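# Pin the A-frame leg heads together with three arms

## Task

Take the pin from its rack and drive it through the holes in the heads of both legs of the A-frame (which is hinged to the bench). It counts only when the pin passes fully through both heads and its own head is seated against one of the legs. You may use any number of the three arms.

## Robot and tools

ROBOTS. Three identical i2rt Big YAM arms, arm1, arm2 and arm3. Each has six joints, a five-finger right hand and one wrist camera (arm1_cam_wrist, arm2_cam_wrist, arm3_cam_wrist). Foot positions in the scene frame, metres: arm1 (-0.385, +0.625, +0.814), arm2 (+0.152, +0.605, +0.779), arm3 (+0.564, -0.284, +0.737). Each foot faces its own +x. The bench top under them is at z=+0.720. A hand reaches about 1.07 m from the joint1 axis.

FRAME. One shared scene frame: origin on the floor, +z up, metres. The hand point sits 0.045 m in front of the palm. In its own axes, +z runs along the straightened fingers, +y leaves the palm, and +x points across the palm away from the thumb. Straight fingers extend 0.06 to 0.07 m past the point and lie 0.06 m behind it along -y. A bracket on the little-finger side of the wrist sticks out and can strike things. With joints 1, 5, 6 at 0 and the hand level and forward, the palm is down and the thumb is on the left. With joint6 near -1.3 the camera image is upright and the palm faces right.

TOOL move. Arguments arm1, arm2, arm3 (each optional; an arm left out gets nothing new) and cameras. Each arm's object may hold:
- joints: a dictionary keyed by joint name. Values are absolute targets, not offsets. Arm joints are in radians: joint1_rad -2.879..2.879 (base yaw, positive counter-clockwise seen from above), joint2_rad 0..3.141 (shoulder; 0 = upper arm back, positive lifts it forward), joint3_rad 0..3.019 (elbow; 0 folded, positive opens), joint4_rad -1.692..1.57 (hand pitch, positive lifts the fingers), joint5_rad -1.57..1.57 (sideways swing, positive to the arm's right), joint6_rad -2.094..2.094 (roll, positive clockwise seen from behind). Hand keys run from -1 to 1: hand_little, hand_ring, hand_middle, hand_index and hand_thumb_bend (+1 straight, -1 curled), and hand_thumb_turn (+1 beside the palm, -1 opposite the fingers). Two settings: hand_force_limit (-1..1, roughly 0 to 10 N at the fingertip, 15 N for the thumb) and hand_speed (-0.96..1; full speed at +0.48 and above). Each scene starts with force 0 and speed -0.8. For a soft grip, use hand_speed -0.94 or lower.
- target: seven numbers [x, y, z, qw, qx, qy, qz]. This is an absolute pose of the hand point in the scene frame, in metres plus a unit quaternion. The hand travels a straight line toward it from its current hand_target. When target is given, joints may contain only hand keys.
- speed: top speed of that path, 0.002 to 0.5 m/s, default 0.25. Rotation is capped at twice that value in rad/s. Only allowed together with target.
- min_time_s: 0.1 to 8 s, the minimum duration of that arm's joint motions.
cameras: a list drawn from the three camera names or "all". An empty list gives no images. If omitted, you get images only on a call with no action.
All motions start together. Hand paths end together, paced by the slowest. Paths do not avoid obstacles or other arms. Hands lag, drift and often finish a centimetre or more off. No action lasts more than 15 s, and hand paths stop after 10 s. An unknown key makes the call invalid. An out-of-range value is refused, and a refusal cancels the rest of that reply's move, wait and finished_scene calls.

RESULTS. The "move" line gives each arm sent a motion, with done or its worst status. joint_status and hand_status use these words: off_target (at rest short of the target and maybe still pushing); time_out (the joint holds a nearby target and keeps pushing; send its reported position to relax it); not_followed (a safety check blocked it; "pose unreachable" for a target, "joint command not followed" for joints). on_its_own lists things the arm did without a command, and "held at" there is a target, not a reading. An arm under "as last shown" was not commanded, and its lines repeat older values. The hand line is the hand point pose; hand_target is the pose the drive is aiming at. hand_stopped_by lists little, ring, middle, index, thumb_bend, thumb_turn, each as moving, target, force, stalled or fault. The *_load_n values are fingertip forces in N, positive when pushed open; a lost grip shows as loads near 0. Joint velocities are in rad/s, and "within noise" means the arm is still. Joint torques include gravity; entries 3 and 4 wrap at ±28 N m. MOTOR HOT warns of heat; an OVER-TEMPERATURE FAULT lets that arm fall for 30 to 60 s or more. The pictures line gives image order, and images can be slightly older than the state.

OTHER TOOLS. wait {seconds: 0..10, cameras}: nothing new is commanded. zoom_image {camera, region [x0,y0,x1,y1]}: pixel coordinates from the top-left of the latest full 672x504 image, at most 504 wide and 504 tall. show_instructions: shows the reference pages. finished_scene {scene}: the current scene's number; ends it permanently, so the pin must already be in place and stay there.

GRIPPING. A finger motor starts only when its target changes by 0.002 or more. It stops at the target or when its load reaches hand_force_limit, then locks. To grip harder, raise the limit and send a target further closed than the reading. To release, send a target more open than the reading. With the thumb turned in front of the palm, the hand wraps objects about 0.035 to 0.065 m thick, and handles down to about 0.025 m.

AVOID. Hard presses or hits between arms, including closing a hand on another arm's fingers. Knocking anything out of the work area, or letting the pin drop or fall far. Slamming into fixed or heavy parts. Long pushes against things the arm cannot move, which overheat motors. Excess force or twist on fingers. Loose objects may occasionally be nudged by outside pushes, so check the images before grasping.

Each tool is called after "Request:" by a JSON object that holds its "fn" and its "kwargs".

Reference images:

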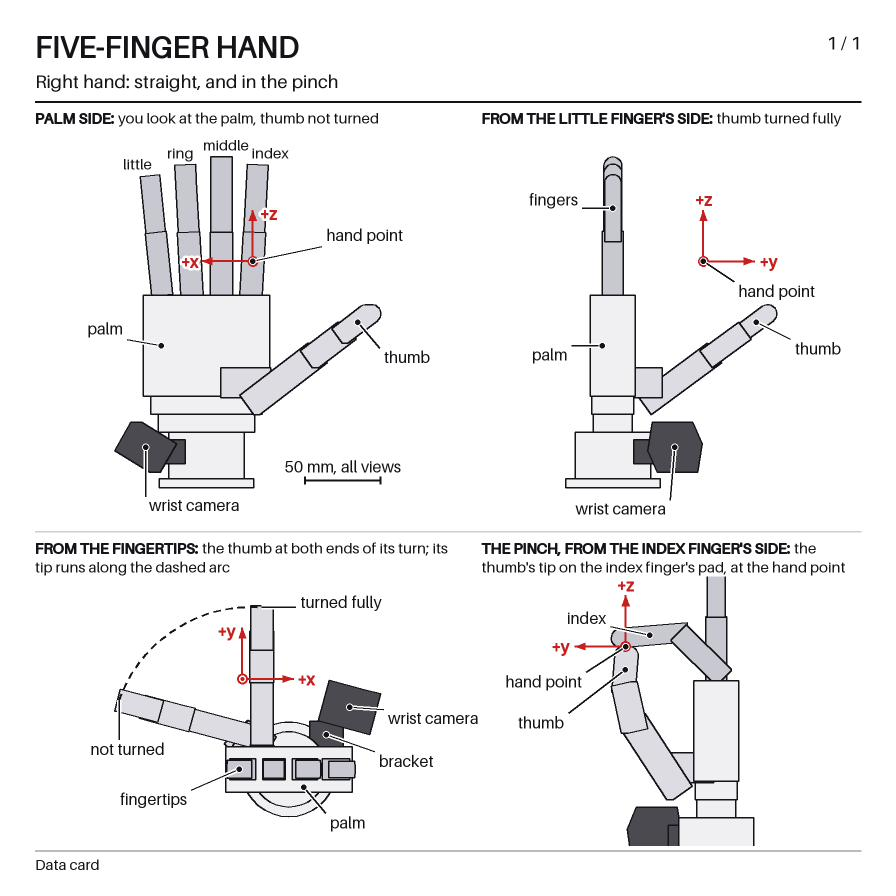

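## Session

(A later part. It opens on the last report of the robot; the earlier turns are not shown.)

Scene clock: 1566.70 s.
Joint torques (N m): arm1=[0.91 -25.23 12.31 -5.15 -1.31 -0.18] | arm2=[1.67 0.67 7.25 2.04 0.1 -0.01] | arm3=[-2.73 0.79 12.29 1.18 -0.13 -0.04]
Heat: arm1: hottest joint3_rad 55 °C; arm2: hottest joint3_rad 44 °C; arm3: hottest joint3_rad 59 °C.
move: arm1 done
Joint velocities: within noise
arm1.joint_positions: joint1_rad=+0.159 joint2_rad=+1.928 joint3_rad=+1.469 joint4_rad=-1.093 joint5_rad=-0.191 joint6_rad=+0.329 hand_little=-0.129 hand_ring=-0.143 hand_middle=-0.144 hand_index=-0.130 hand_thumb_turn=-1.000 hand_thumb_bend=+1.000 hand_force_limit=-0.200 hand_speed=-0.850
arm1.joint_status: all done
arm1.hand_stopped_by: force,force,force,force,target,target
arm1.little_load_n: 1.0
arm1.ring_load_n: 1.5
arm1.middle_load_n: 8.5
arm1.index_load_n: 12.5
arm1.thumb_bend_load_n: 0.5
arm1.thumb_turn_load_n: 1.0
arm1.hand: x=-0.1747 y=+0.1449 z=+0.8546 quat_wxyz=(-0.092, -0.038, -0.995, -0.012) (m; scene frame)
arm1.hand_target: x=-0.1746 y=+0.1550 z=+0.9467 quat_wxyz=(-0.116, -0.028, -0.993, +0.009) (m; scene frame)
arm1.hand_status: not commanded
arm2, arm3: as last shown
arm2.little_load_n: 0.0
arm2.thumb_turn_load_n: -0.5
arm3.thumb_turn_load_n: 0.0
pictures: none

Request:
{"fn": "move", "kwargs": {"arm1": {"joints":{"joint2_rad":1.745,"joint3_rad":1.56},"min_time_s":1.5}}}

Scene clock: 1575.70 s.
Joint torques (N m): arm1=[1.2 -26.11 15.42 -4.4 -0.89 0.18] | arm2=[1.67 0.67 7.25 2.06 0.1 -0.01] | arm3=[-2.67 0.73 12.31 1.2 -0.12 -0.05]
Heat: arm1: hottest joint3_rad 56 °C; arm2: hottest joint3_rad 44 °C; arm3: hottest joint3_rad 59 °C.
move: arm1 time_out
Joint velocities: within noise
arm1.joint_positions: joint1_rad=+0.156 joint2_rad=+1.907 joint3_rad=+1.475 joint4_rad=-1.105 joint5_rad=-0.203 joint6_rad=+0.295 hand_little=-0.129 hand_ring=-0.143 hand_middle=-0.144 hand_index=-0.131 hand_thumb_turn=-1.000 hand_thumb_bend=+1.000 hand_force_limit=-0.200 hand_speed=-0.850
arm1.joint_status: joint2_rad time_out (moved -0.021 of -0.183); the others done
arm1.hand_stopped_by: force,force,force,force,target,target
arm1.little_load_n: 4.5
arm1.ring_load_n: 3.5
arm1.middle_load_n: 5.0
arm1.index_load_n: 1.5
arm1.thumb_bend_load_n: 0.5
arm1.thumb_turn_load_n: -0.5
arm1.on_its_own: joint2_rad reads +1.907 and still pushes toward +1.745 since a time_out; joint4_rad reads -1.105 and still pushes toward -1.230 since a time_out
arm1.hand: x=-0.1755 y=+0.1447 z=+0.8683 quat_wxyz=(-0.100, -0.021, -0.995, -0.005) (m; scene frame)
arm1.hand_target: x=-0.1714 y=+0.1427 z=+0.9833 quat_wxyz=(-0.128, -0.023, -0.990, +0.050) (m; scene frame)
arm1.hand_status: not commanded
arm2, arm3: as last shown
arm2.thumb_turn_load_n: 0.0
pictures: none

Request:
{"fn": "move", "kwargs": {"arm1": {"joints":{"joint1_rad":0.10,"joint2_rad":1.685,"joint3_rad":1.57,"joint4_rad":-1.245,"joint5_rad":-0.345,"joint6_rad":0.23},"min_time_s":2}, "cameras": ["arm1_cam_wrist","arm2_cam_wrist"]}}

Scene clock: 1608.30 s.
Joint torques (N m): arm1=[0.67 -26.4 16.38 -4.23 -0.98 0.2] | arm2=[1.67 0.67 7.25 2.04 0.1 -0.01] | arm3=[-2.67 0.67 12.29 1.2 -0.12 -0.05]
Heat: arm1: hottest joint3_rad 63 °C; arm2: hottest joint3_rad 43 °C; arm3: hottest joint3_rad 59 °C.
move: arm1 time_out
Joint velocities: within noise
arm1.joint_positions: joint1_rad=+0.110 joint2_rad=+1.850 joint3_rad=+1.475 joint4_rad=-1.130 joint5_rad=-0.321 joint6_rad=+0.213 hand_little=-0.129 hand_ring=-0.142 hand_middle=-0.144 hand_index=-0.131 hand_thumb_turn=-1.000 hand_thumb_bend=+1.000 hand_force_limit=-0.200 hand_speed=-0.850
arm1.joint_status: joint2_rad time_out (moved -0.057 of -0.222); joint3_rad time_out (moved +0.000 of +0.095); joint4_rad time_out (moved -0.025 of -0.140); the others done
arm1.hand_stopped_by: force,force,force,force,target,target
arm1.little_load_n: 6.0
arm1.ring_load_n: 9.0
arm1.middle_load_n: 4.0
arm1.index_load_n: 0.0
arm1.thumb_bend_load_n: 1.0
arm1.thumb_turn_load_n: -1.0
arm1.on_its_own: joint2_rad reads +1.850 and still pushes toward +1.685 since a time_out; joint3_rad reads +1.475 and still pushes toward +1.570 since a time_out; joint4_rad reads -1.130 and still pushes toward -1.245 since a time_out
arm1.hand: x=-0.1826 y=+0.1462 z=+0.9073 quat_wxyz=(-0.161, +0.001, -0.987, +0.005) (m; scene frame)
arm1.hand_target: x=-0.1817 y=+0.1455 z=+1.0266 quat_wxyz=(-0.186, +0.001, -0.980, +0.072) (m; scene frame)
arm1.hand_status: not commanded
arm2, arm3: as last shown
arm2.thumb_turn_load_n: 0.5
arm3.thumb_bend_load_n: -0.5
pictures: arm1_cam_wrist, arm2_cam_wrist
camera_calibration:
arm1_cam_wrist: T_world_to_cam=[[-0.280687, 0.957529, -0.0659757, -0.136907], [0.59911, 0.228495, 0.767371, -0.621529], [0.749855, 0.175865, -0.637801, 0.79974], [0, 0, 0, 1]] pos_world=[-0.265753, 0.132462, 0.977985]
arm2_cam_wrist: T_world_to_cam=[[-0.505348, -0.837937, 0.206118, 0.265082], [-0.805461, 0.372346, -0.461076, 0.703022], [0.309606, -0.399024, -0.86309, 1.31128], [0, 0, 0, 1]] pos_world=[0.294237, 0.483585, 1.40126]

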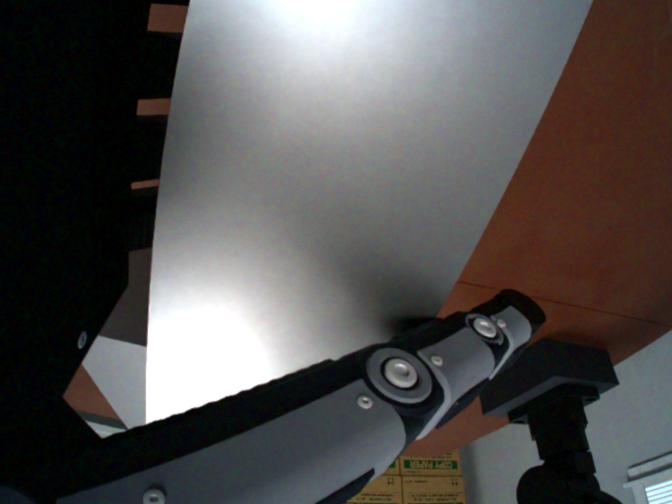

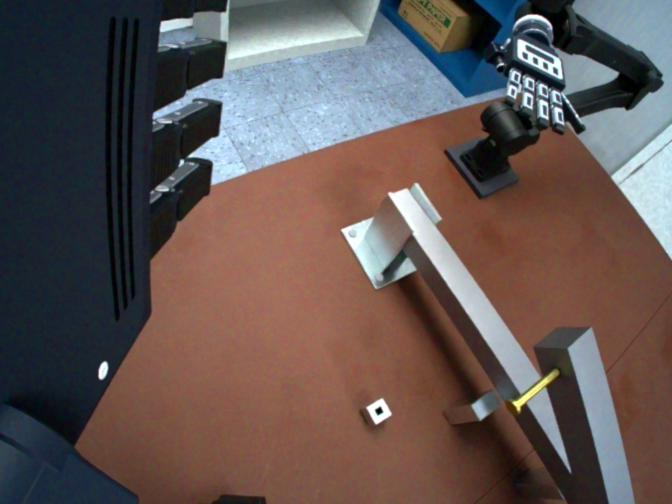

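Request:
{"fn": "move", "kwargs": {"arm1": {"joints":{"joint1_rad":0.045,"joint2_rad":1.635,"joint3_rad":1.56,"joint4_rad":-1.27,"joint5_rad":-0.56,"joint6_rad":0.13},"min_time_s":2.5}}}

Scene clock: 1624.67 s.
Joint torques (N m): arm1=[2.26 -26.29 15.62 -3.56 -2.38 0.12] | arm2=[1.61 0.67 7.25 2.06 0.1 -0.01] | arm3=[-2.67 0.62 12.31 1.17 -0.12 -0.04]
Heat: arm1: hottest joint3_rad 65 °C; arm2: hottest joint3_rad 43 °C; arm3: hottest joint3_rad 60 °C.
move: arm1 time_out
Joint velocities: within noise
arm1.joint_positions: joint1_rad=+0.035 joint2_rad=+1.804 joint3_rad=+1.475 joint4_rad=-1.166 joint5_rad=-0.502 joint6_rad=+0.120 hand_little=-0.129 hand_ring=-0.142 hand_middle=-0.144 hand_index=-0.131 hand_thumb_turn=-1.000 hand_thumb_bend=+1.000 hand_force_limit=-0.200 hand_speed=-0.850
arm1.joint_status: joint2_rad time_out (moved -0.046 of -0.215); joint4_rad time_out (moved -0.036 of -0.140); joint5_rad time_out (moved -0.180 of -0.239); the others done
arm1.hand_stopped_by: force,force,force,force,target,target
arm1.little_load_n: 5.0
arm1.ring_load_n: 7.5
arm1.middle_load_n: 3.5
arm1.index_load_n: 2.0
arm1.thumb_bend_load_n: 1.0
arm1.thumb_turn_load_n: -1.5
arm1.on_its_own: joint2_rad reads +1.804 and still pushes toward +1.635 since a time_out; joint4_rad reads -1.166 and still pushes toward -1.270 since a time_out; joint5_rad reads -0.502 and still pushes toward -0.560 since a time_out
arm1.hand: x=-0.1961 y=+0.1487 z=+0.9491 quat_wxyz=(-0.248, +0.014, -0.969, +0.012) (m; scene frame)
arm1.hand_target: x=-0.1828 y=+0.1621 z=+1.0689 quat_wxyz=(-0.284, +0.036, -0.955, +0.077) (m; scene frame)
arm1.hand_status: not commanded
arm2, arm3: as last shown
arm2.middle_load_n: -0.5
arm2.thumb_turn_load_n: 0.0
arm3.thumb_bend_load_n: 0.0
pictures: none

Request:
{"fn": "move", "kwargs": {"arm1": {"target":[-0.210,0.160,1.075,0.385,0.005,0.923,-0.020],"speed":0.04}, "cameras": ["arm1_cam_wrist"]}}

Scene clock: 1637.00 s.
Joint torques (N m): arm1=[0.91 -22.18 14.22 -4.22 -2.34 0.06] | arm2=[1.67 0.67 7.25 2.06 0.1 -0.01] | arm3=[-2.78 0.73 12.3 1.18 -0.12 -0.04]
Heat: arm1: hottest joint3_rad 66 °C; arm2: hottest joint3_rad 43 °C; arm3: hottest joint3_rad 60 °C.
move: arm1 off_target
Joint velocities: within noise
arm1.joint_positions: joint1_rad=-0.056 joint2_rad=+1.798 joint3_rad=+1.475 joint4_rad=-1.222 joint5_rad=-0.740 joint6_rad=+0.077 hand_little=-0.130 hand_ring=-0.143 hand_middle=-0.144 hand_index=-0.131 hand_thumb_turn=-1.000 hand_thumb_bend=+1.000 hand_force_limit=-0.200 hand_speed=-0.850
arm1.joint_status: not commanded
arm1.hand_stopped_by: force,force,force,force,target,target
arm1.little_load_n: 0.0
arm1.ring_load_n: 1.0
arm1.middle_load_n: 4.0
arm1.index_load_n: 7.0
arm1.thumb_bend_load_n: 0.0
arm1.thumb_turn_load_n: -0.5
arm1.hand: x=-0.2101 y=+0.1504 z=+0.9870 quat_wxyz=(-0.359, -0.012, -0.933, -0.002) (m; scene frame)
arm1.hand_target: x=-0.2085 y=+0.1619 z=+1.0681 quat_wxyz=(-0.385, -0.005, -0.923, +0.022) (m; scene frame)
arm1.hand_status: off_target (0.089 m and 4.2 deg from the pose sent, 0.127 m and 16.7 deg at the start; pose on its path clipped on 67 of 110 steps)
arm2, arm3: as last shown
arm2.middle_load_n: 0.0
arm3.thumb_turn_load_n: -0.5
pictures: arm1_cam_wrist
camera_calibration:
arm1_cam_wrist: T_world_to_cam=[[-0.21464, 0.964963, -0.15092, -0.0467949], [0.244881, 0.202755, 0.948116, -0.916134], [0.945496, 0.166546, -0.27982, 0.559506], [0, 0, 0, 1]] pos_world=[-0.314711, 0.137723, 1.0181]

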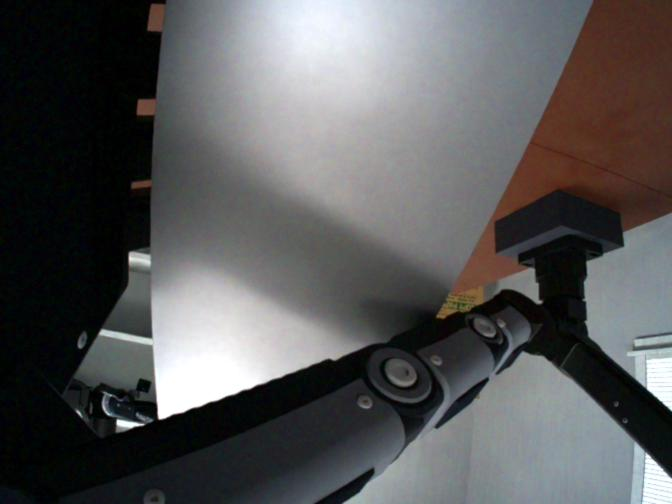

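Request:
{"fn": "move", "kwargs": {"arm1": {"target":[-0.228,0.160,1.080,0.438,0.005,0.899,-0.020],"speed":0.04}, "cameras": ["arm2_cam_wrist"]}}

Scene clock: 1656.87 s.
Joint torques (N m): arm1=[-0.26 -19.72 13.31 -3.82 -2.36 -0.17] | arm2=[1.67 0.67 7.27 2.04 0.1 -0.02] | arm3=[-2.67 0.67 12.26 1.25 -0.13 -0.04]
Heat: arm1: hottest joint3_rad 65 °C; arm2: hottest joint3_rad 43 °C; arm3: hottest joint3_rad 60 °C.
move: arm1 off_target
Joint velocities: within noise
arm1.joint_positions: joint1_rad=-0.112 joint2_rad=+1.798 joint3_rad=+1.475 joint4_rad=-1.263 joint5_rad=-0.859 joint6_rad=+0.019 hand_little=-0.130 hand_ring=-0.143 hand_middle=-0.144 hand_index=-0.131 hand_thumb_turn=-1.000 hand_thumb_bend=+1.000 hand_force_limit=-0.200 hand_speed=-0.850
arm1.joint_status: not commanded
arm1.hand_stopped_by: force,force,force,force,target,target
arm1.little_load_n: 0.0
arm1.ring_load_n: 0.5
arm1.middle_load_n: 3.0
arm1.index_load_n: 8.0
arm1.thumb_bend_load_n: 0.5
arm1.thumb_turn_load_n: 0.5
arm1.hand: x=-0.2261 y=+0.1511 z=+1.0063 quat_wxyz=(-0.414, -0.019, -0.910, -0.001) (m; scene frame)
arm1.hand_target: x=-0.2266 y=+0.1610 z=+1.0751 quat_wxyz=(-0.437, -0.006, -0.899, +0.022) (m; scene frame)
arm1.hand_status: off_target (0.074 m and 4.1 deg from the pose sent, 0.095 m and 10.2 deg at the start)
arm2, arm3: as last shown
arm3.ring_load_n: -0.5
arm3.thumb_turn_load_n: 0.0
pictures: arm2_cam_wrist
camera_calibration:
arm2_cam_wrist: T_world_to_cam=[[-0.505348, -0.837937, 0.206118, 0.265082], [-0.805461, 0.372346, -0.461076, 0.703022], [0.309606, -0.399024, -0.86309, 1.31128], [0, 0, 0, 1]] pos_world=[0.294237, 0.483585, 1.40126]

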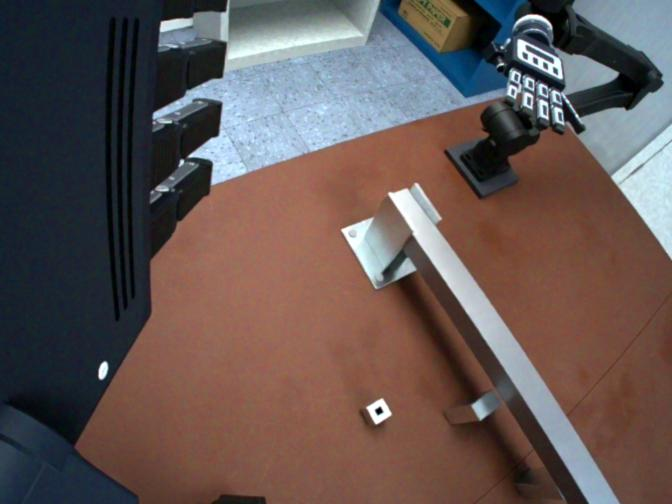

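Request:
{"fn": "move", "kwargs": {"arm3": {"target":[0.25,0.02,1.10,-0.001,0.9995,-0.026,-0.017],"speed":0.3,"joints":{"hand_speed":0.2,"hand_thumb_turn":-1}}}}

Request:
{"fn": "move", "kwargs": {"arm3": {"target":[0.065,0.11,0.98,-0.001,0.9995,-0.026,-0.017],"speed":0.2}, "cameras": ["arm3_cam_wrist","arm2_cam_wrist"]}}

Scene clock: 1696.27 s.
Joint torques (N m): arm1=[0.44 -19.72 13.26 -3.88 -2.33 -0.21] | arm2=[1.67 0.67 7.25 2.06 0.1 -0.01] | arm3=[-0.97 -8.7 10.85 0.09 -0.14 0.04]
Heat: arm1: hottest joint3_rad 63 °C; arm2: hottest joint3_rad 43 °C; arm3: hottest joint3_rad 61 °C.
move: arm3 off_target
Joint velocities: within noise
arm1: as last shown
arm2.joint_positions: joint1_rad=+1.413 joint2_rad=+0.684 joint3_rad=+1.459 joint4_rad=-1.389 joint5_rad=+0.380 joint6_rad=-1.353 hand_little=+1.000 hand_ring=+1.000 hand_middle=+1.000 hand_index=+1.000 hand_thumb_turn=+1.000 hand_thumb_bend=+1.000 hand_force_limit=+0.000 hand_speed=-0.800
arm2.joint_status: not commanded
arm2.hand_stopped_by: target,target,target,target,target,target
arm2.little_load_n: 0.0
arm2.ring_load_n: 0.0
arm2.middle_load_n: 0.0
arm2.index_load_n: 0.0
arm2.thumb_bend_load_n: 0.0
arm2.thumb_turn_load_n: 0.0
arm2.hand: x=+0.3249 y=+0.4406 z=+1.3009 quat_wxyz=(+0.168, +0.828, -0.278, +0.457) (m; scene frame)
arm2.hand_target: x=+0.3310 y=+0.4430 z=+1.3042 quat_wxyz=(+0.165, +0.828, -0.266, +0.465) (m; scene frame)
arm2.hand_status: not commanded
arm3.joint_positions: joint1_rad=-0.929 joint2_rad=+1.463 joint3_rad=+1.712 joint4_rad=-1.697 joint5_rad=-0.043 joint6_rad=+0.694 hand_little=+1.000 hand_ring=+1.000 hand_middle=+1.000 hand_index=+1.000 hand_thumb_turn=-1.000 hand_thumb_bend=+1.000 hand_force_limit=+0.000 hand_speed=+0.200
arm3.joint_status: all done
arm3.hand_stopped_by: target,target,target,target,target,target
arm3.little_load_n: 0.0
arm3.ring_load_n: 0.5
arm3.middle_load_n: 0.0
arm3.index_load_n: 0.0
arm3.thumb_bend_load_n: 0.0
arm3.thumb_turn_load_n: 0.0
arm3.hand: x=+0.2589 y=+0.0160 z=+1.0827 quat_wxyz=(-0.038, +0.997, -0.030, -0.059) (m; scene frame)
arm3.hand_target: x=+0.2505 y=+0.0194 z=+1.0990 quat_wxyz=(-0.049, +0.996, -0.029, -0.070) (m; scene frame)
arm3.hand_status: off_target (0.020 m and 6.4 deg from the pose sent, 0.203 m and 95.1 deg at the start; a joint's target at an end of its range on 32 of 112 steps)
pictures: none

Scene clock: 1698.40 s.
Joint torques (N m): arm1=[0.09 -19.78 13.46 -3.97 -2.31 -0.2] | arm2=[1.61 0.67 7.25 2.06 0.1 -0.01] | arm3=[-1.14 -17.14 10.76 -0.16 0.01 0.06]
Heat: arm1: hottest joint3_rad 63 °C; arm2: hottest joint3_rad 43 °C; arm3: hottest joint3_rad 61 °C.
move: arm3 off_target
Joint velocities: within noise
arm1, arm2: as last shown
arm1.thumb_bend_load_n: 1.0
arm3.joint_positions: joint1_rad=-0.776 joint2_rad=+2.061 joint3_rad=+2.199 joint4_rad=-1.697 joint5_rad=-0.027 joint6_rad=+0.841 hand_little=+1.000 hand_ring=+1.000 hand_middle=+1.000 hand_index=+1.000 hand_thumb_turn=-1.000 hand_thumb_bend=+1.000 hand_force_limit=+0.000 hand_speed=+0.200
arm3.joint_status: not commanded
arm3.hand_stopped_by: target,target,target,target,target,target
arm3.little_load_n: 0.0
arm3.ring_load_n: 0.0
arm3.middle_load_n: 0.0
arm3.index_load_n: 0.0
arm3.thumb_bend_load_n: 0.0
arm3.thumb_turn_load_n: 0.0
arm3.hand: x=+0.0749 y=+0.1075 z=+0.9608 quat_wxyz=(+0.003, +0.999, -0.029, -0.017) (m; scene frame)
arm3.hand_target: x=+0.0659 y=+0.1092 z=+0.9796 quat_wxyz=(-0.011, +0.999, -0.028, -0.031) (m; scene frame)
arm3.hand_status: off_target (0.022 m and 0.6 deg from the pose sent, 0.239 m and 6.4 deg at the start; a joint's target at an end of its range on 28 of 64 steps)
pictures: arm2_cam_wrist, arm3_cam_wrist
camera_calibration:
arm2_cam_wrist: T_world_to_cam=[[-0.505348, -0.837937, 0.206118, 0.265082], [-0.805461, 0.372346, -0.461076, 0.703022], [0.309606, -0.399024, -0.86309, 1.31128], [0, 0, 0, 1]] pos_world=[0.294237, 0.483585, 1.40126]
arm3_cam_wrist: T_world_to_cam=[[0.169259, -0.984032, 0.0550724, 0.0337048], [-0.848581, -0.117085, 0.515947, -0.414482], [-0.50126, -0.134062, -0.854849, 0.986119], [0, 0, 0, 1]] pos_world=[0.136875, 0.116838, 1.05498]

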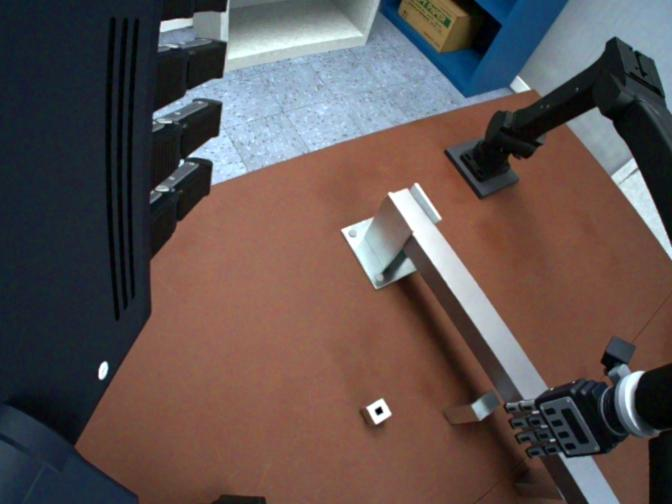

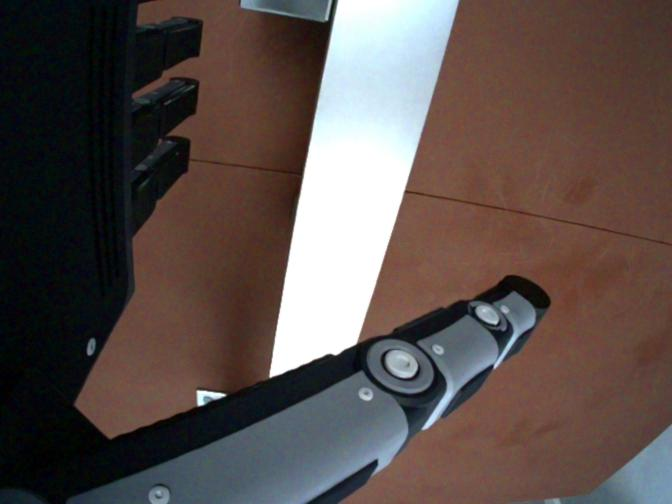

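Request:
{"fn": "zoom_image", "kwargs": {"camera": "arm2_cam_wrist", "region": [430, 380, 630, 504]}}

Scaled by 2.520 from the camera's 672x504 image, which has a finer 960x720 frame.

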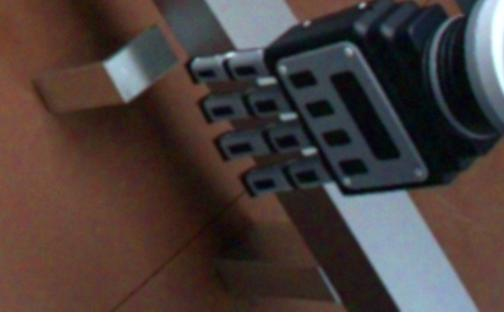

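Request:
{"fn": "move", "kwargs": {"arm3": {"target":[0.024,0.075,0.955,0.0,1.0,0.0,-0.005],"speed":0.12}}}

Request:
{"fn": "move", "kwargs": {"arm3": {"target":[0.024,0.074,0.91,0.0,1.0,0.0,-0.005],"speed":0.08}, "cameras": ["arm3_cam_wrist"]}}

Scene clock: 1741.23 s.
Joint torques (N m): arm1=[-0.26 -19.72 13.68 -3.9 -2.32 -0.16] | arm2=[1.67 0.67 7.25 2.04 0.1 -0.01] | arm3=[-1.55 -17.03 10.82 -0.17 0.04 0.04]
Heat: arm1: hottest joint3_rad 62 °C; arm2: hottest joint3_rad 43 °C; arm3: hottest joint3_rad 60 °C.
move: arm3 off_target
Joint velocities: within noise
arm1, arm2: as last shown
arm3.joint_positions: joint1_rad=-0.682 joint2_rad=+2.109 joint3_rad=+2.225 joint4_rad=-1.697 joint5_rad=-0.011 joint6_rad=+0.875 hand_little=+1.000 hand_ring=+1.000 hand_middle=+1.000 hand_index=+1.000 hand_thumb_turn=-1.000 hand_thumb_bend=+1.000 hand_force_limit=+0.000 hand_speed=+0.200
arm3.joint_status: not commanded
arm3.hand_stopped_by: target,target,target,target,target,target
arm3.little_load_n: 0.0
arm3.ring_load_n: 0.0
arm3.middle_load_n: 0.0
arm3.index_load_n: 0.0
arm3.thumb_bend_load_n: 0.0
arm3.thumb_turn_load_n: 0.0
arm3.hand: x=+0.0326 y=+0.0691 z=+0.9402 quat_wxyz=(+0.005, +1.000, +0.001, -0.003) (m; scene frame)
arm3.hand_target: x=+0.0248 y=+0.0744 z=+0.9548 quat_wxyz=(-0.007, +1.000, -0.001, -0.016) (m; scene frame)
arm3.hand_status: off_target (0.018 m and 0.6 deg from the pose sent, 0.061 m and 3.6 deg at the start; a joint's target at an end of its range on 40 of 42 steps)
pictures: none

Scene clock: 1742.40 s.
Joint torques (N m): arm1=[1.2 -20.19 13.5 -3.74 -2.31 -0.13] | arm2=[1.67 0.67 7.25 2.06 0.1 -0.02] | arm3=[-1.44 -17.08 7.23 0.83 0.05 0.04]
Heat: arm1: hottest joint3_rad 62 °C; arm2: hottest joint3_rad 43 °C; arm3: hottest joint3_rad 60 °C.
move: arm3 done
Joint velocities: within noise
arm1, arm2: as last shown
arm1.thumb_bend_load_n: 0.5
arm2.thumb_turn_load_n: -0.5
arm3.joint_positions: joint1_rad=-0.682 joint2_rad=+2.115 joint3_rad=+2.170 joint4_rad=-1.634 joint5_rad=-0.008 joint6_rad=+0.875 hand_little=+1.000 hand_ring=+1.000 hand_middle=+1.000 hand_index=+1.000 hand_thumb_turn=-1.000 hand_thumb_bend=+1.000 hand_force_limit=+0.000 hand_speed=+0.200
arm3.joint_status: not commanded
arm3.hand_stopped_by: target,target,target,target,target,target
arm3.little_load_n: 0.0
arm3.ring_load_n: 0.0
arm3.middle_load_n: 0.0
arm3.index_load_n: 0.0
arm3.thumb_bend_load_n: 0.0
arm3.thumb_turn_load_n: 0.5
arm3.hand: x=+0.0296 y=+0.0722 z=+0.9155 quat_wxyz=(+0.003, +1.000, +0.001, -0.003) (m; scene frame)
arm3.hand_target: x=+0.0241 y=+0.0740 z=+0.9100 quat_wxyz=(+0.000, +1.000, +0.000, -0.005) (m; scene frame)
arm3.hand_status: done (0.008 m and 0.5 deg from the pose sent, 0.032 m and 0.6 deg at the start)
pictures: arm3_cam_wrist
camera_calibration:
arm3_cam_wrist: T_world_to_cam=[[0.226467, -0.972141, 0.0604461, 0.00164053], [-0.854002, -0.168336, 0.492285, -0.408183], [-0.468395, -0.163107, -0.868333, 0.933501], [0, 0, 0, 1]] pos_world=[0.0882869, 0.0851438, 1.01143]

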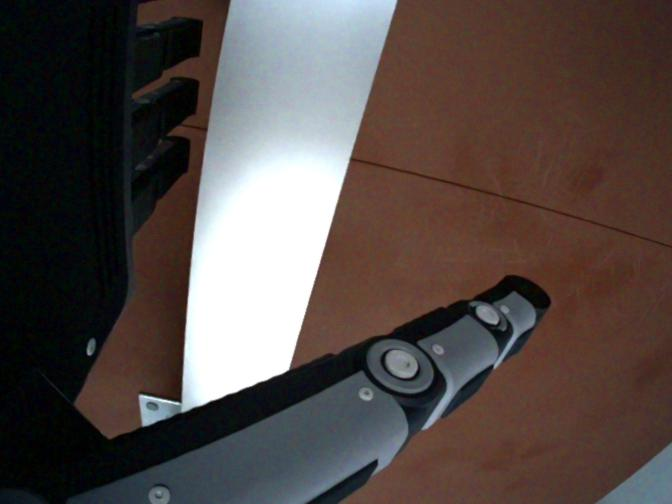

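Request:
{"fn": "move", "kwargs": {"arm3": {"target":[0.023,0.073,0.866,0.0,0.9997,0.0,-0.026],"speed":0.06}, "cameras": ["arm3_cam_wrist"]}}

Scene clock: 1763.40 s.
Joint torques (N m): arm1=[0.73 -19.55 13.26 -3.73 -2.36 -0.15] | arm2=[1.67 0.67 7.25 2.06 0.1 -0.01] | arm3=[-1.79 -19.08 7.1 0.84 -0.13 -0.02]
Heat: arm1: hottest joint3_rad 62 °C; arm2: hottest joint3_rad 43 °C; arm3: hottest joint3_rad 57 °C.
move: arm3 off_target
Joint velocities: within noise
arm1, arm2: as last shown
arm2.thumb_turn_load_n: 0.0
arm3.joint_positions: joint1_rad=-0.682 joint2_rad=+2.114 joint3_rad=+2.007 joint4_rad=-1.465 joint5_rad=-0.031 joint6_rad=+0.876 hand_little=+1.000 hand_ring=+1.000 hand_middle=+1.000 hand_index=+1.000 hand_thumb_turn=-1.000 hand_thumb_bend=+1.000 hand_force_limit=+0.000 hand_speed=+0.200
arm3.joint_status: not commanded
arm3.hand_stopped_by: target,target,target,target,target,target
arm3.little_load_n: 0.0
arm3.ring_load_n: 0.0
arm3.middle_load_n: 0.0
arm3.index_load_n: 0.0
arm3.thumb_bend_load_n: 0.0
arm3.thumb_turn_load_n: 0.0
arm3.hand: x=+0.0263 y=+0.0693 z=+0.8557 quat_wxyz=(+0.009, +1.000, +0.001, -0.013) (m; scene frame)
arm3.hand_target: x=+0.0230 y=+0.0728 z=+0.8662 quat_wxyz=(+0.000, +1.000, +0.000, -0.026) (m; scene frame)
arm3.hand_status: off_target (0.011 m and 1.8 deg from the pose sent, 0.050 m and 2.7 deg at the start)
pictures: arm3_cam_wrist
camera_calibration:
arm3_cam_wrist: T_world_to_cam=[[0.227437, -0.971417, 0.0679814, -0.00331029], [-0.843896, -0.161783, 0.511533, -0.39926], [-0.485914, -0.173711, -0.85657, 0.870586], [0, 0, 0, 1]] pos_world=[0.0868491, 0.0834213, 0.950178]

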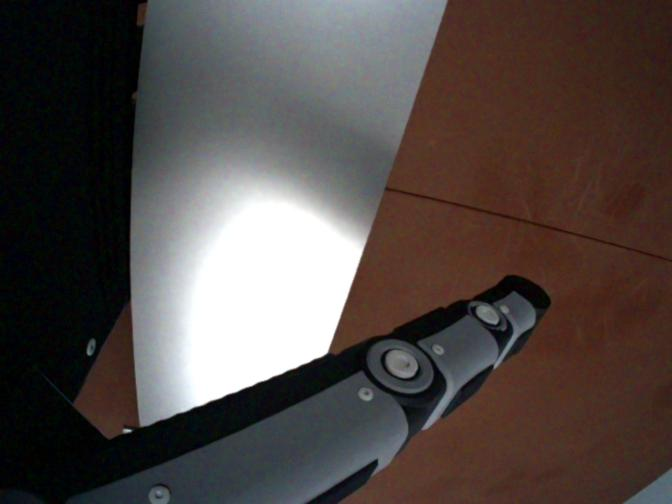

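Request:
{"fn": "move", "kwargs": {"arm3": {"target":[0.023,0.074,0.859,0.0,0.9999,0.0,-0.016],"speed":0.05}}}

Request:
{"fn": "move", "kwargs": {"arm3": {"joints":{"hand_speed":-0.85,"hand_force_limit":-0.2,"hand_index":-0.45,"hand_middle":-0.45,"hand_ring":-0.45,"hand_little":-0.45}}, "cameras": ["arm3_cam_wrist"]}}

Scene clock: 1780.53 s.
Joint torques (N m): arm1=[0.09 -20.07 13.35 -3.92 -2.27 -0.13] | arm2=[1.61 0.67 7.25 2.06 0.1 -0.01] | arm3=[-1.61 -17.73 7.91 0.44 0.05 0.01]
Heat: arm1: hottest joint3_rad 62 °C; arm2: hottest joint3_rad 43 °C; arm3: hottest joint3_rad 55 °C.
move: arm3 done
Joint velocities: within noise
arm1, arm2: as last shown
arm1.ring_load_n: 0.0
arm3.joint_positions: joint1_rad=-0.682 joint2_rad=+2.114 joint3_rad=+2.007 joint4_rad=-1.465 joint5_rad=-0.022 joint6_rad=+0.876 hand_little=+1.000 hand_ring=+1.000 hand_middle=+1.000 hand_index=+1.000 hand_thumb_turn=-1.000 hand_thumb_bend=+1.000 hand_force_limit=+0.000 hand_speed=+0.200
arm3.joint_status: not commanded
arm3.hand_stopped_by: target,target,target,target,target,target
arm3.little_load_n: 0.0
arm3.ring_load_n: 0.0
arm3.middle_load_n: 0.0
arm3.index_load_n: 0.0
arm3.thumb_bend_load_n: 0.0
arm3.thumb_turn_load_n: 0.0
arm3.hand: x=+0.0273 y=+0.0705 z=+0.8551 quat_wxyz=(+0.006, +1.000, +0.001, -0.010) (m; scene frame)
arm3.hand_target: x=+0.0230 y=+0.0739 z=+0.8591 quat_wxyz=(+0.000, +1.000, +0.000, -0.016) (m; scene frame)
arm3.hand_status: done (0.007 m and 1.0 deg from the pose sent, 0.007 m and 1.1 deg at the start)
pictures: none

Scene clock: 1784.23 s.
Joint torques (N m): arm1=[0.56 -20.42 13.27 -3.74 -2.32 -0.13] | arm2=[1.61 0.67 7.24 2.06 0.1 -0.02] | arm3=[-1.03 -20.07 7.9 -0.25 -0.41 0.06]
Heat: arm1: hottest joint3_rad 62 °C; arm2: hottest joint3_rad 43 °C; arm3: hottest joint3_rad 55 °C.
move: arm3 off_target
Joint velocities: within noise
arm1, arm2: as last shown
arm1.ring_load_n: 0.5
arm3.joint_positions: joint1_rad=-0.690 joint2_rad=+2.138 joint3_rad=+2.007 joint4_rad=-1.448 joint5_rad=-0.010 joint6_rad=+0.871 hand_little=+0.015 hand_ring=-0.027 hand_middle=-0.082 hand_index=-0.124 hand_thumb_turn=-1.000 hand_thumb_bend=+1.001 hand_force_limit=-0.200 hand_speed=-0.850
arm3.joint_status: hand_little off_target (ended at +0.015, target -0.450); hand_ring off_target (ended at -0.027, target -0.450); hand_middle off_target (ended at -0.082, target -0.450); hand_index off_target (ended at -0.124, target -0.450); the others done
arm3.hand_stopped_by: force,force,force,force,target,target
arm3.little_load_n: 0.0
arm3.ring_load_n: 1.5
arm3.middle_load_n: 3.5
arm3.index_load_n: 5.0
arm3.thumb_bend_load_n: 1.5
arm3.thumb_turn_load_n: -0.5
arm3.hand: x=+0.0286 y=+0.0790 z=+0.8387 quat_wxyz=(+0.004, +1.000, +0.000, -0.004) (m; scene frame)
arm3.hand_target: x=+0.0231 y=+0.0740 z=+0.8590 quat_wxyz=(+0.000, +1.000, +0.000, -0.016) (m; scene frame)
arm3.hand_status: not commanded
pictures: arm3_cam_wrist
camera_calibration:
arm3_cam_wrist: T_world_to_cam=[[0.223249, -0.97283, 0.0613373, 0.0125053], [-0.853789, -0.164794, 0.49385, -0.371646], [-0.470324, -0.162621, -0.867381, 0.866593], [0, 0, 0, 1]] pos_world=[0.0874803, 0.0918465, 0.934437]

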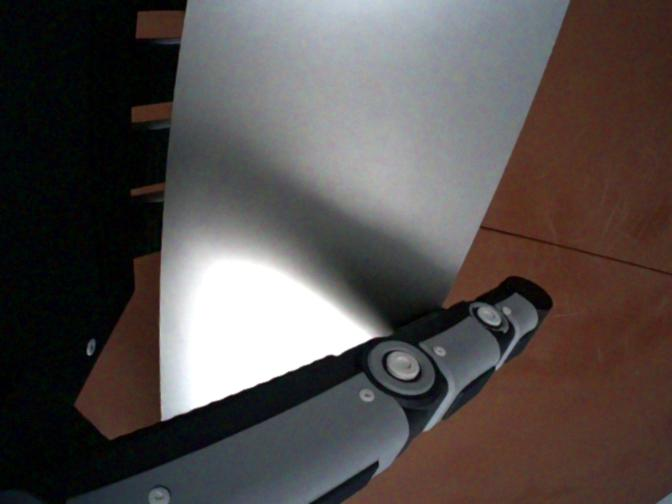

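Request:
{"fn": "move", "kwargs": {"arm3": {"joints":{"hand_speed":-0.5,"hand_index":0.2,"hand_middle":0.2,"hand_ring":0.2,"hand_little":0.2}}}}

Request:
{"fn": "move", "kwargs": {"arm3": {"target":[0.021,0.058,0.862,0.0,0.9999,0.0,-0.022],"speed":0.05}}}

Request:
{"fn": "move", "kwargs": {"arm3": {"joints":{"hand_speed":-0.85,"hand_force_limit":-0.2,"hand_index":-0.45,"hand_middle":-0.45,"hand_ring":-0.45,"hand_little":-0.45}}}}

Request:
{"fn": "move", "kwargs": {"arm3": {"joints":{"hand_little":-0.46,"hand_ring":-0.46}}, "cameras": ["arm3_cam_wrist"]}}

Scene clock: 1795.33 s.
Joint torques (N m): arm1=[0.56 -19.9 13.38 -3.88 -2.34 -0.11] | arm2=[1.61 0.67 7.25 2.04 0.1 -0.01] | arm3=[-1.14 -19.78 7.88 -0.21 -0.11 0.04]
Heat: arm1: hottest joint3_rad 62 °C; arm2: hottest joint3_rad 43 °C; arm3: hottest joint3_rad 55 °C.
move: arm3 done
Joint velocities: within noise
arm1.joint_positions: joint1_rad=-0.112 joint2_rad=+1.798 joint3_rad=+1.475 joint4_rad=-1.263 joint5_rad=-0.859 joint6_rad=+0.019 hand_little=-0.130 hand_ring=-0.143 hand_middle=-0.144 hand_index=-0.131 hand_thumb_turn=-1.000 hand_thumb_bend=+1.000 hand_force_limit=-0.200 hand_speed=-0.850
arm1.joint_status: not commanded
arm1.hand_stopped_by: force,force,force,force,target,target
arm1.little_load_n: 0.0
arm1.ring_load_n: 0.5
arm1.middle_load_n: 3.0
arm1.index_load_n: 8.0
arm1.thumb_bend_load_n: 0.5
arm1.thumb_turn_load_n: 0.5
arm1.hand: x=-0.2261 y=+0.1511 z=+1.0063 quat_wxyz=(-0.414, -0.019, -0.910, -0.001) (m; scene frame)
arm1.hand_target: x=-0.2266 y=+0.1610 z=+1.0751 quat_wxyz=(-0.437, -0.006, -0.899, +0.022) (m; scene frame)
arm1.hand_status: not commanded
arm2: as last shown
arm3.joint_positions: joint1_rad=-0.689 joint2_rad=+2.138 joint3_rad=+2.007 joint4_rad=-1.450 joint5_rad=-0.018 joint6_rad=+0.872 hand_little=+0.200 hand_ring=+0.200 hand_middle=+0.200 hand_index=+0.200 hand_thumb_turn=-1.000 hand_thumb_bend=+1.000 hand_force_limit=-0.200 hand_speed=-0.500
arm3.joint_status: all done
arm3.hand_stopped_by: target,target,target,target,target,target
arm3.little_load_n: 0.0
arm3.ring_load_n: 0.0
arm3.middle_load_n: 0.0
arm3.index_load_n: 0.0
arm3.thumb_bend_load_n: 0.0
arm3.thumb_turn_load_n: 0.0
arm3.hand: x=+0.0278 y=+0.0773 z=+0.8392 quat_wxyz=(+0.007, +1.000, -0.001, -0.006) (m; scene frame)
arm3.hand_target: x=+0.0230 y=+0.0739 z=+0.8590 quat_wxyz=(+0.000, +1.000, +0.000, -0.016) (m; scene frame)
arm3.hand_status: not commanded
pictures: none

Scene clock: 1796.33 s.
Joint torques (N m): arm1=[0.26 -20.37 13.42 -3.9 -2.36 -0.14] | arm2=[1.67 0.67 7.25 2.04 0.1 -0.01] | arm3=[-0.21 -21.54 7.02 0.39 -0.26 0.11]
Heat: arm1: hottest joint3_rad 62 °C; arm2: hottest joint3_rad 43 °C; arm3: hottest joint3_rad 54 °C.
move: arm3 off_target
Joint velocities: within noise
arm1: as last shown
arm2.joint_positions: joint1_rad=+1.413 joint2_rad=+0.684 joint3_rad=+1.459 joint4_rad=-1.389 joint5_rad=+0.380 joint6_rad=-1.353 hand_little=+1.000 hand_ring=+1.000 hand_middle=+1.000 hand_index=+1.000 hand_thumb_turn=+1.000 hand_thumb_bend=+1.000 hand_force_limit=+0.000 hand_speed=-0.800
arm2.joint_status: not commanded
arm2.hand_stopped_by: target,target,target,target,target,target
arm2.little_load_n: 0.0
arm2.ring_load_n: 0.0
arm2.middle_load_n: 0.0
arm2.index_load_n: 0.0
arm2.thumb_bend_load_n: 0.0
arm2.thumb_turn_load_n: 0.0
arm2.hand: x=+0.3249 y=+0.4406 z=+1.3009 quat_wxyz=(+0.168, +0.828, -0.278, +0.457) (m; scene frame)
arm2.hand_target: x=+0.3310 y=+0.4430 z=+1.3042 quat_wxyz=(+0.165, +0.828, -0.266, +0.465) (m; scene frame)
arm2.hand_status: not commanded
arm3.joint_positions: joint1_rad=-0.683 joint2_rad=+2.125 joint3_rad=+1.965 joint4_rad=-1.437 joint5_rad=-0.023 joint6_rad=+0.883 hand_little=+0.200 hand_ring=+0.200 hand_middle=+0.200 hand_index=+0.200 hand_thumb_turn=-1.000 hand_thumb_bend=+1.000 hand_force_limit=-0.200 hand_speed=-0.500
arm3.joint_status: not commanded
arm3.hand_stopped_by: target,target,target,target,target,target
arm3.little_load_n: 0.5
arm3.ring_load_n: 0.0
arm3.middle_load_n: 0.0
arm3.index_load_n: 0.0
arm3.thumb_bend_load_n: 0.0
arm3.thumb_turn_load_n: 0.0
arm3.hand: x=+0.0320 y=+0.0676 z=+0.8322 quat_wxyz=(+0.014, +1.000, -0.003, -0.001) (m; scene frame)
arm3.hand_target: x=+0.0216 y=+0.0578 z=+0.8615 quat_wxyz=(+0.001, +1.000, +0.000, -0.022) (m; scene frame)
arm3.hand_status: off_target (0.033 m and 3.0 deg from the pose sent, 0.031 m and 2.1 deg at the start)
pictures: none

Scene clock: 1798.13 s.
Joint torques (N m): arm1=[-0.85 -20.07 13.35 -4 -2.28 -0.2] | arm2=[1.67 0.67 7.25 2.04 0.1 -0.01] | arm3=[-0.21 -21.66 7.28 -0.17 -0.38 0.3]
Heat: arm1: hottest joint3_rad 62 °C; arm2: hottest joint3_rad 43 °C; arm3: hottest joint3_rad 54 °C.
move: arm3 off_target
Joint velocities: within noise
arm1, arm2: as last shown
arm3.joint_positions: joint1_rad=-0.683 joint2_rad=+2.125 joint3_rad=+1.960 joint4_rad=-1.423 joint5_rad=-0.019 joint6_rad=+0.865 hand_little=-0.062 hand_ring=-0.090 hand_middle=-0.117 hand_index=-0.118 hand_thumb_turn=-1.000 hand_thumb_bend=+1.001 hand_force_limit=-0.200 hand_speed=-0.850
arm3.joint_status: hand_little off_target (ended at -0.062, target -0.450); hand_ring off_target (ended at -0.090, target -0.450); hand_middle off_target (ended at -0.117, target -0.450); hand_index off_target (ended at -0.118, target -0.450); the others done
arm3.hand_stopped_by: force,force,force,force,target,target
arm3.little_load_n: 1.0
arm3.ring_load_n: 3.0
arm3.middle_load_n: 5.0
arm3.index_load_n: 4.5
arm3.thumb_bend_load_n: 4.0
arm3.thumb_turn_load_n: 5.0
arm3.hand: x=+0.0317 y=+0.0692 z=+0.8301 quat_wxyz=(+0.010, +1.000, +0.005, -0.003) (m; scene frame)
arm3.hand_target: x=+0.0217 y=+0.0578 z=+0.8615 quat_wxyz=(+0.000, +1.000, +0.000, -0.022) (m; scene frame)
arm3.hand_status: not commanded
pictures: none

Scene clock: 1798.63 s.
Joint torques (N m): arm1=[0.62 -19.72 13.14 -3.62 -2.29 -0.17] | arm2=[1.67 0.67 7.25 2.04 0.1 -0.02] | arm3=[-0.32 -21.77 7.28 -0.24 -0.34 0.35]
Heat: arm1: hottest joint3_rad 62 °C; arm2: hottest joint3_rad 43 °C; arm3: hottest joint3_rad 54 °C.
move: arm3 off_target
Joint velocities: within noise
arm1, arm2: as last shown
arm1.thumb_bend_load_n: 1.0
arm2.thumb_turn_load_n: 0.5
arm3.joint_positions: joint1_rad=-0.684 joint2_rad=+2.125 joint3_rad=+1.960 joint4_rad=-1.421 joint5_rad=-0.020 joint6_rad=+0.862 hand_little=-0.101 hand_ring=-0.114 hand_middle=-0.117 hand_index=-0.118 hand_thumb_turn=-1.000 hand_thumb_bend=+1.001 hand_force_limit=-0.200 hand_speed=-0.850
arm3.joint_status: hand_little off_target (ended at -0.101, target -0.460); hand_ring off_target (ended at -0.114, target -0.460)
arm3.hand_stopped_by: force,force,force,force,target,target
arm3.little_load_n: 3.5
arm3.ring_load_n: 4.5
arm3.middle_load_n: 3.5
arm3.index_load_n: 3.5
arm3.thumb_bend_load_n: 5.0
arm3.thumb_turn_load_n: 7.0
arm3.hand: x=+0.0318 y=+0.0692 z=+0.8300 quat_wxyz=(+0.010, +1.000, +0.007, -0.004) (m; scene frame)
arm3.hand_target: x=+0.0217 y=+0.0578 z=+0.8616 quat_wxyz=(+0.001, +1.000, +0.000, -0.022) (m; scene frame)
arm3.hand_status: not commanded
pictures: arm3_cam_wrist
camera_calibration:
arm3_cam_wrist: T_world_to_cam=[[0.237633, -0.968589, 0.0732531, -0.00774781], [-0.851008, -0.17124, 0.49645, -0.368059], [-0.468312, -0.180312, -0.864969, 0.858136], [0, 0, 0, 1]] pos_world=[0.0904951, 0.0842011, 0.925551]

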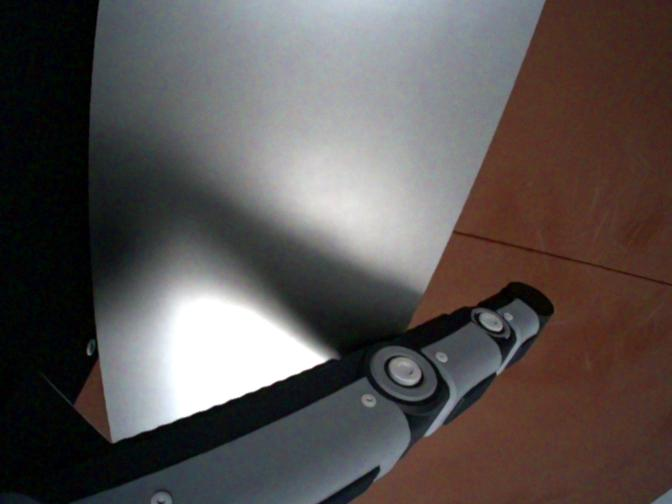

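Request:
{"fn": "move", "kwargs": {"arm3": {"joints":{"joint1_rad":-0.715,"joint2_rad":1.935,"joint3_rad":2.065,"joint4_rad":-1.485,"joint5_rad":-0.11,"joint6_rad":0.82},"min_time_s":2.5}, "cameras": ["arm3_cam_wrist"]}}

Scene clock: 1824.00 s.
Joint torques (N m): arm1=[-0.67 -20.07 13.42 -3.73 -2.32 -0.17] | arm2=[1.67 0.67 7.25 2.06 0.1 -0.01] | arm3=[-1.85 -26.29 13.91 -1.29 -0.49 0.12]
Heat: arm1: hottest joint3_rad 62 °C; arm2: hottest joint3_rad 43 °C; arm3: hottest joint3_rad 54 °C.
move: arm3 time_out
Joint velocities: within noise
arm1, arm2: as last shown
arm1.index_load_n: 7.5
arm1.thumb_bend_load_n: 0.5
arm2.thumb_turn_load_n: 0.0
arm3.joint_positions: joint1_rad=-0.712 joint2_rad=+2.045 joint3_rad=+1.971 joint4_rad=-1.443 joint5_rad=-0.099 joint6_rad=+0.806 hand_little=-0.101 hand_ring=-0.114 hand_middle=-0.117 hand_index=-0.117 hand_thumb_turn=-1.000 hand_thumb_bend=+1.001 hand_force_limit=-0.200 hand_speed=-0.850
arm3.joint_status: joint3_rad time_out (moved +0.011 of +0.105); the others done
arm3.hand_stopped_by: force,force,force,force,target,target
arm3.little_load_n: 2.0
arm3.ring_load_n: 3.0
arm3.middle_load_n: 3.5
arm3.index_load_n: 4.0
arm3.thumb_bend_load_n: 4.0
arm3.thumb_turn_load_n: 3.0
arm3.on_its_own: joint3_rad reads +1.971 and still pushes toward +2.065 since a time_out
arm3.hand: x=+0.0368 y=+0.0700 z=+0.8893 quat_wxyz=(+0.015, +0.998, +0.022, -0.057) (m; scene frame)
arm3.hand_target: x=+0.0327 y=+0.0729 z=+0.9945 quat_wxyz=(-0.035, +0.992, +0.018, -0.120) (m; scene frame)
arm3.hand_status: not commanded
pictures: arm3_cam_wrist
camera_calibration:
arm3_cam_wrist: T_world_to_cam=[[0.273182, -0.96026, 0.0572046, -0.000212325], [-0.788083, -0.189306, 0.585738, -0.47364], [-0.551631, -0.205095, -0.808479, 0.866431], [0, 0, 0, 1]] pos_world=[0.104742, 0.0878339, 0.977933]

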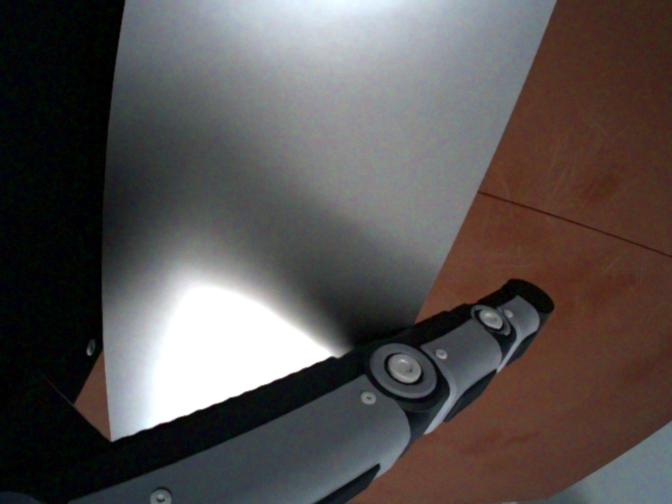

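Request:
{"fn": "move", "kwargs": {"arm3": {"joints":{"joint1_rad":-0.762,"joint2_rad":1.83,"joint3_rad":2.065,"joint4_rad":-1.505,"joint5_rad":-0.24,"joint6_rad":0.768},"min_time_s":3}}}

Scene clock: 1841.23 s.
Joint torques (N m): arm1=[0.85 -20.31 13.55 -3.88 -2.39 -0.1] | arm2=[1.67 0.67 7.27 2.06 0.1 -0.01] | arm3=[-1.73 -25.47 14.05 -1.05 -0.86 0.22]
Heat: arm1: hottest joint3_rad 62 °C; arm2: hottest joint3_rad 42 °C; arm3: hottest joint3_rad 59 °C.
move: arm3 time_out
Joint velocities: within noise
arm1, arm2: as last shown
arm1.little_load_n: 0.5
arm1.index_load_n: 8.0
arm1.thumb_bend_load_n: 1.0
arm3.joint_positions: joint1_rad=-0.762 joint2_rad=+1.943 joint3_rad=+1.971 joint4_rad=-1.465 joint5_rad=-0.221 joint6_rad=+0.746 hand_little=-0.101 hand_ring=-0.114 hand_middle=-0.117 hand_index=-0.117 hand_thumb_turn=-1.000 hand_thumb_bend=+1.001 hand_force_limit=-0.200 hand_speed=-0.850
arm3.joint_status: joint3_rad time_out (moved +0.000 of +0.094); the others done
arm3.hand_stopped_by: force,force,force,force,target,target
arm3.little_load_n: 2.0
arm3.ring_load_n: 3.0
arm3.middle_load_n: 2.5
arm3.index_load_n: 3.0
arm3.thumb_bend_load_n: 3.0
arm3.thumb_turn_load_n: 1.5
arm3.on_its_own: joint3_rad reads +1.971 and still pushes toward +2.065 since a time_out
arm3.hand: x=+0.0526 y=+0.0697 z=+0.9610 quat_wxyz=(+0.026, +0.991, +0.034, -0.129) (m; scene frame)
arm3.hand_target: x=+0.0553 y=+0.0618 z=+1.0675 quat_wxyz=(-0.025, +0.981, +0.033, -0.192) (m; scene frame)
arm3.hand_status: not commanded
pictures: none

Request:
{"fn": "move", "kwargs": {"arm3": {"joints":{"joint1_rad":-0.822,"joint2_rad":1.724,"joint3_rad":2.045,"joint4_rad":-1.497,"joint5_rad":-0.385,"joint6_rad":0.735},"min_time_s":3}, "cameras": ["arm3_cam_wrist"]}}

Scene clock: 1855.33 s.
Joint torques (N m): arm1=[-0.09 -19.49 13.22 -3.84 -2.24 -0.2] | arm2=[1.61 0.67 7.27 2.06 0.1 -0.01] | arm3=[-1.03 -24.64 12.62 0.13 -1.4 0.61]
Heat: arm1: hottest joint3_rad 62 °C; arm2: hottest joint3_rad 42 °C; arm3: hottest joint3_rad 62 °C.
move: arm3 time_out
Joint velocities: within noise
arm1, arm2: as last shown
arm1.little_load_n: 0.0
arm1.thumb_bend_load_n: 0.5
arm3.joint_positions: joint1_rad=-0.831 joint2_rad=+1.841 joint3_rad=+1.971 joint4_rad=-1.484 joint5_rad=-0.354 joint6_rad=+0.676 hand_little=-0.101 hand_ring=-0.114 hand_middle=-0.117 hand_index=-0.118 hand_thumb_turn=-1.000 hand_thumb_bend=+1.001 hand_force_limit=-0.200 hand_speed=-0.850
arm3.joint_status: joint5_rad time_out (moved -0.133 of -0.164); joint6_rad time_out (moved -0.070 of -0.011); the others done
arm3.hand_stopped_by: force,force,force,force,target,target
arm3.little_load_n: 3.0
arm3.ring_load_n: 2.5
arm3.middle_load_n: 1.5
arm3.index_load_n: 1.5
arm3.thumb_bend_load_n: 2.0
arm3.thumb_turn_load_n: -3.0
arm3.on_its_own: joint5_rad reads -0.354 and still pushes toward -0.385 since a time_out; joint6_rad reads +0.676 and still pushes toward +0.735 since a time_out
arm3.hand: x=+0.0793 y=+0.0715 z=+1.0340 quat_wxyz=(+0.029, +0.977, +0.046, -0.206) (m; scene frame)
arm3.hand_target: x=+0.0823 y=+0.0514 z=+1.1354 quat_wxyz=(-0.019, +0.961, +0.040, -0.272) (m; scene frame)
arm3.hand_status: not commanded
pictures: arm3_cam_wrist
camera_calibration:
arm3_cam_wrist: T_world_to_cam=[[0.324408, -0.945913, -0.00280163, 0.0383415], [-0.569557, -0.197697, 0.797823, -0.760562], [-0.755225, -0.257224, -0.602886, 0.814464], [0, 0, 0, 1]] pos_world=[0.169482, 0.0954071, 1.09793]

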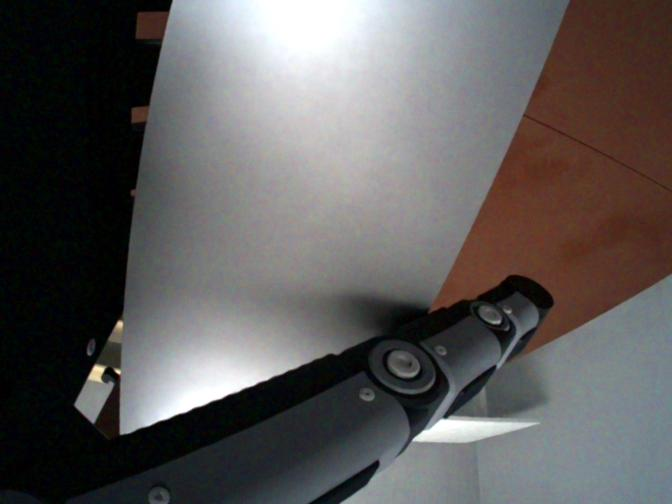

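Request:
{"fn": "move", "kwargs": {"arm3": {"joints":{"joint1_rad":-0.885,"joint2_rad":1.615,"joint3_rad":1.99,"joint4_rad":-1.45,"joint5_rad":-0.48,"joint6_rad":0.82},"min_time_s":3}, "cameras": ["arm3_cam_wrist","arm2_cam_wrist"]}}

Scene clock: 1896.33 s.
Joint torques (N m): arm1=[0.91 -20.01 13.26 -3.96 -2.34 -0.18] | arm2=[1.67 0.67 7.25 2.06 0.1 -0.01] | arm3=[-1.2 -24.59 11.75 1.11 -1.38 1.55]
Heat: arm1: hottest joint3_rad 62 °C; arm2: hottest joint3_rad 42 °C; arm3: hottest joint3_rad 64 °C.
move: arm3 time_out
Joint velocities: within noise
arm1, arm2: as last shown
arm2.thumb_bend_load_n: -0.5
arm3.joint_positions: joint1_rad=-0.893 joint2_rad=+1.745 joint3_rad=+1.929 joint4_rad=-1.458 joint5_rad=-0.451 joint6_rad=+0.670 hand_little=-0.100 hand_ring=-0.114 hand_middle=-0.118 hand_index=-0.118 hand_thumb_turn=-1.000 hand_thumb_bend=+1.001 hand_force_limit=-0.200 hand_speed=-0.850
arm3.joint_status: joint6_rad time_out (moved -0.005 of +0.144); the others done
arm3.hand_stopped_by: force,force,force,force,target,target
arm3.little_load_n: 9.0
arm3.ring_load_n: 3.5
arm3.middle_load_n: 0.5
arm3.index_load_n: 0.0
arm3.thumb_bend_load_n: 2.5
arm3.thumb_turn_load_n: -7.0
arm3.on_its_own: joint6_rad reads +0.670 and still pushes toward +0.820 since a time_out
arm3.hand: x=+0.1054 y=+0.0740 z=+1.0830 quat_wxyz=(+0.021, +0.963, +0.032, -0.266) (m; scene frame)
arm3.hand_target: x=+0.1096 y=+0.0498 z=+1.1888 quat_wxyz=(-0.021, +0.942, -0.009, -0.334) (m; scene frame)
arm3.hand_status: not commanded
pictures: arm2_cam_wrist, arm3_cam_wrist
camera_calibration:
arm2_cam_wrist: T_world_to_cam=[[-0.505348, -0.837937, 0.206118, 0.265082], [-0.805461, 0.372346, -0.461076, 0.703022], [0.309606, -0.399024, -0.86309, 1.31128], [0, 0, 0, 1]] pos_world=[0.294237, 0.483585, 1.40126]
arm3_cam_wrist: T_world_to_cam=[[0.290855, -0.955787, -0.0432947, 0.0805759], [-0.47364, -0.183155, 0.861463, -0.864382], [-0.831305, -0.230055, -0.505971, 0.765384], [0, 0, 0, 1]] pos_world=[0.203425, 0.0947774, 1.13538]

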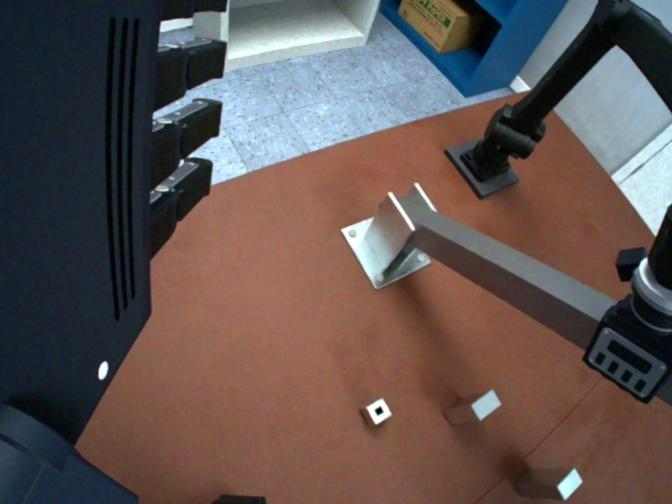

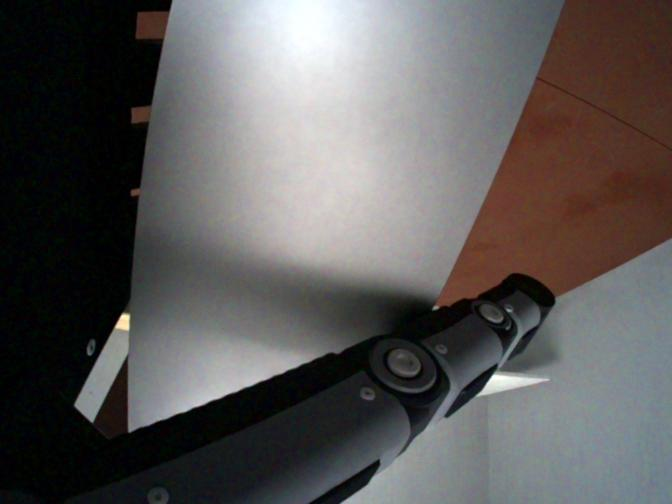

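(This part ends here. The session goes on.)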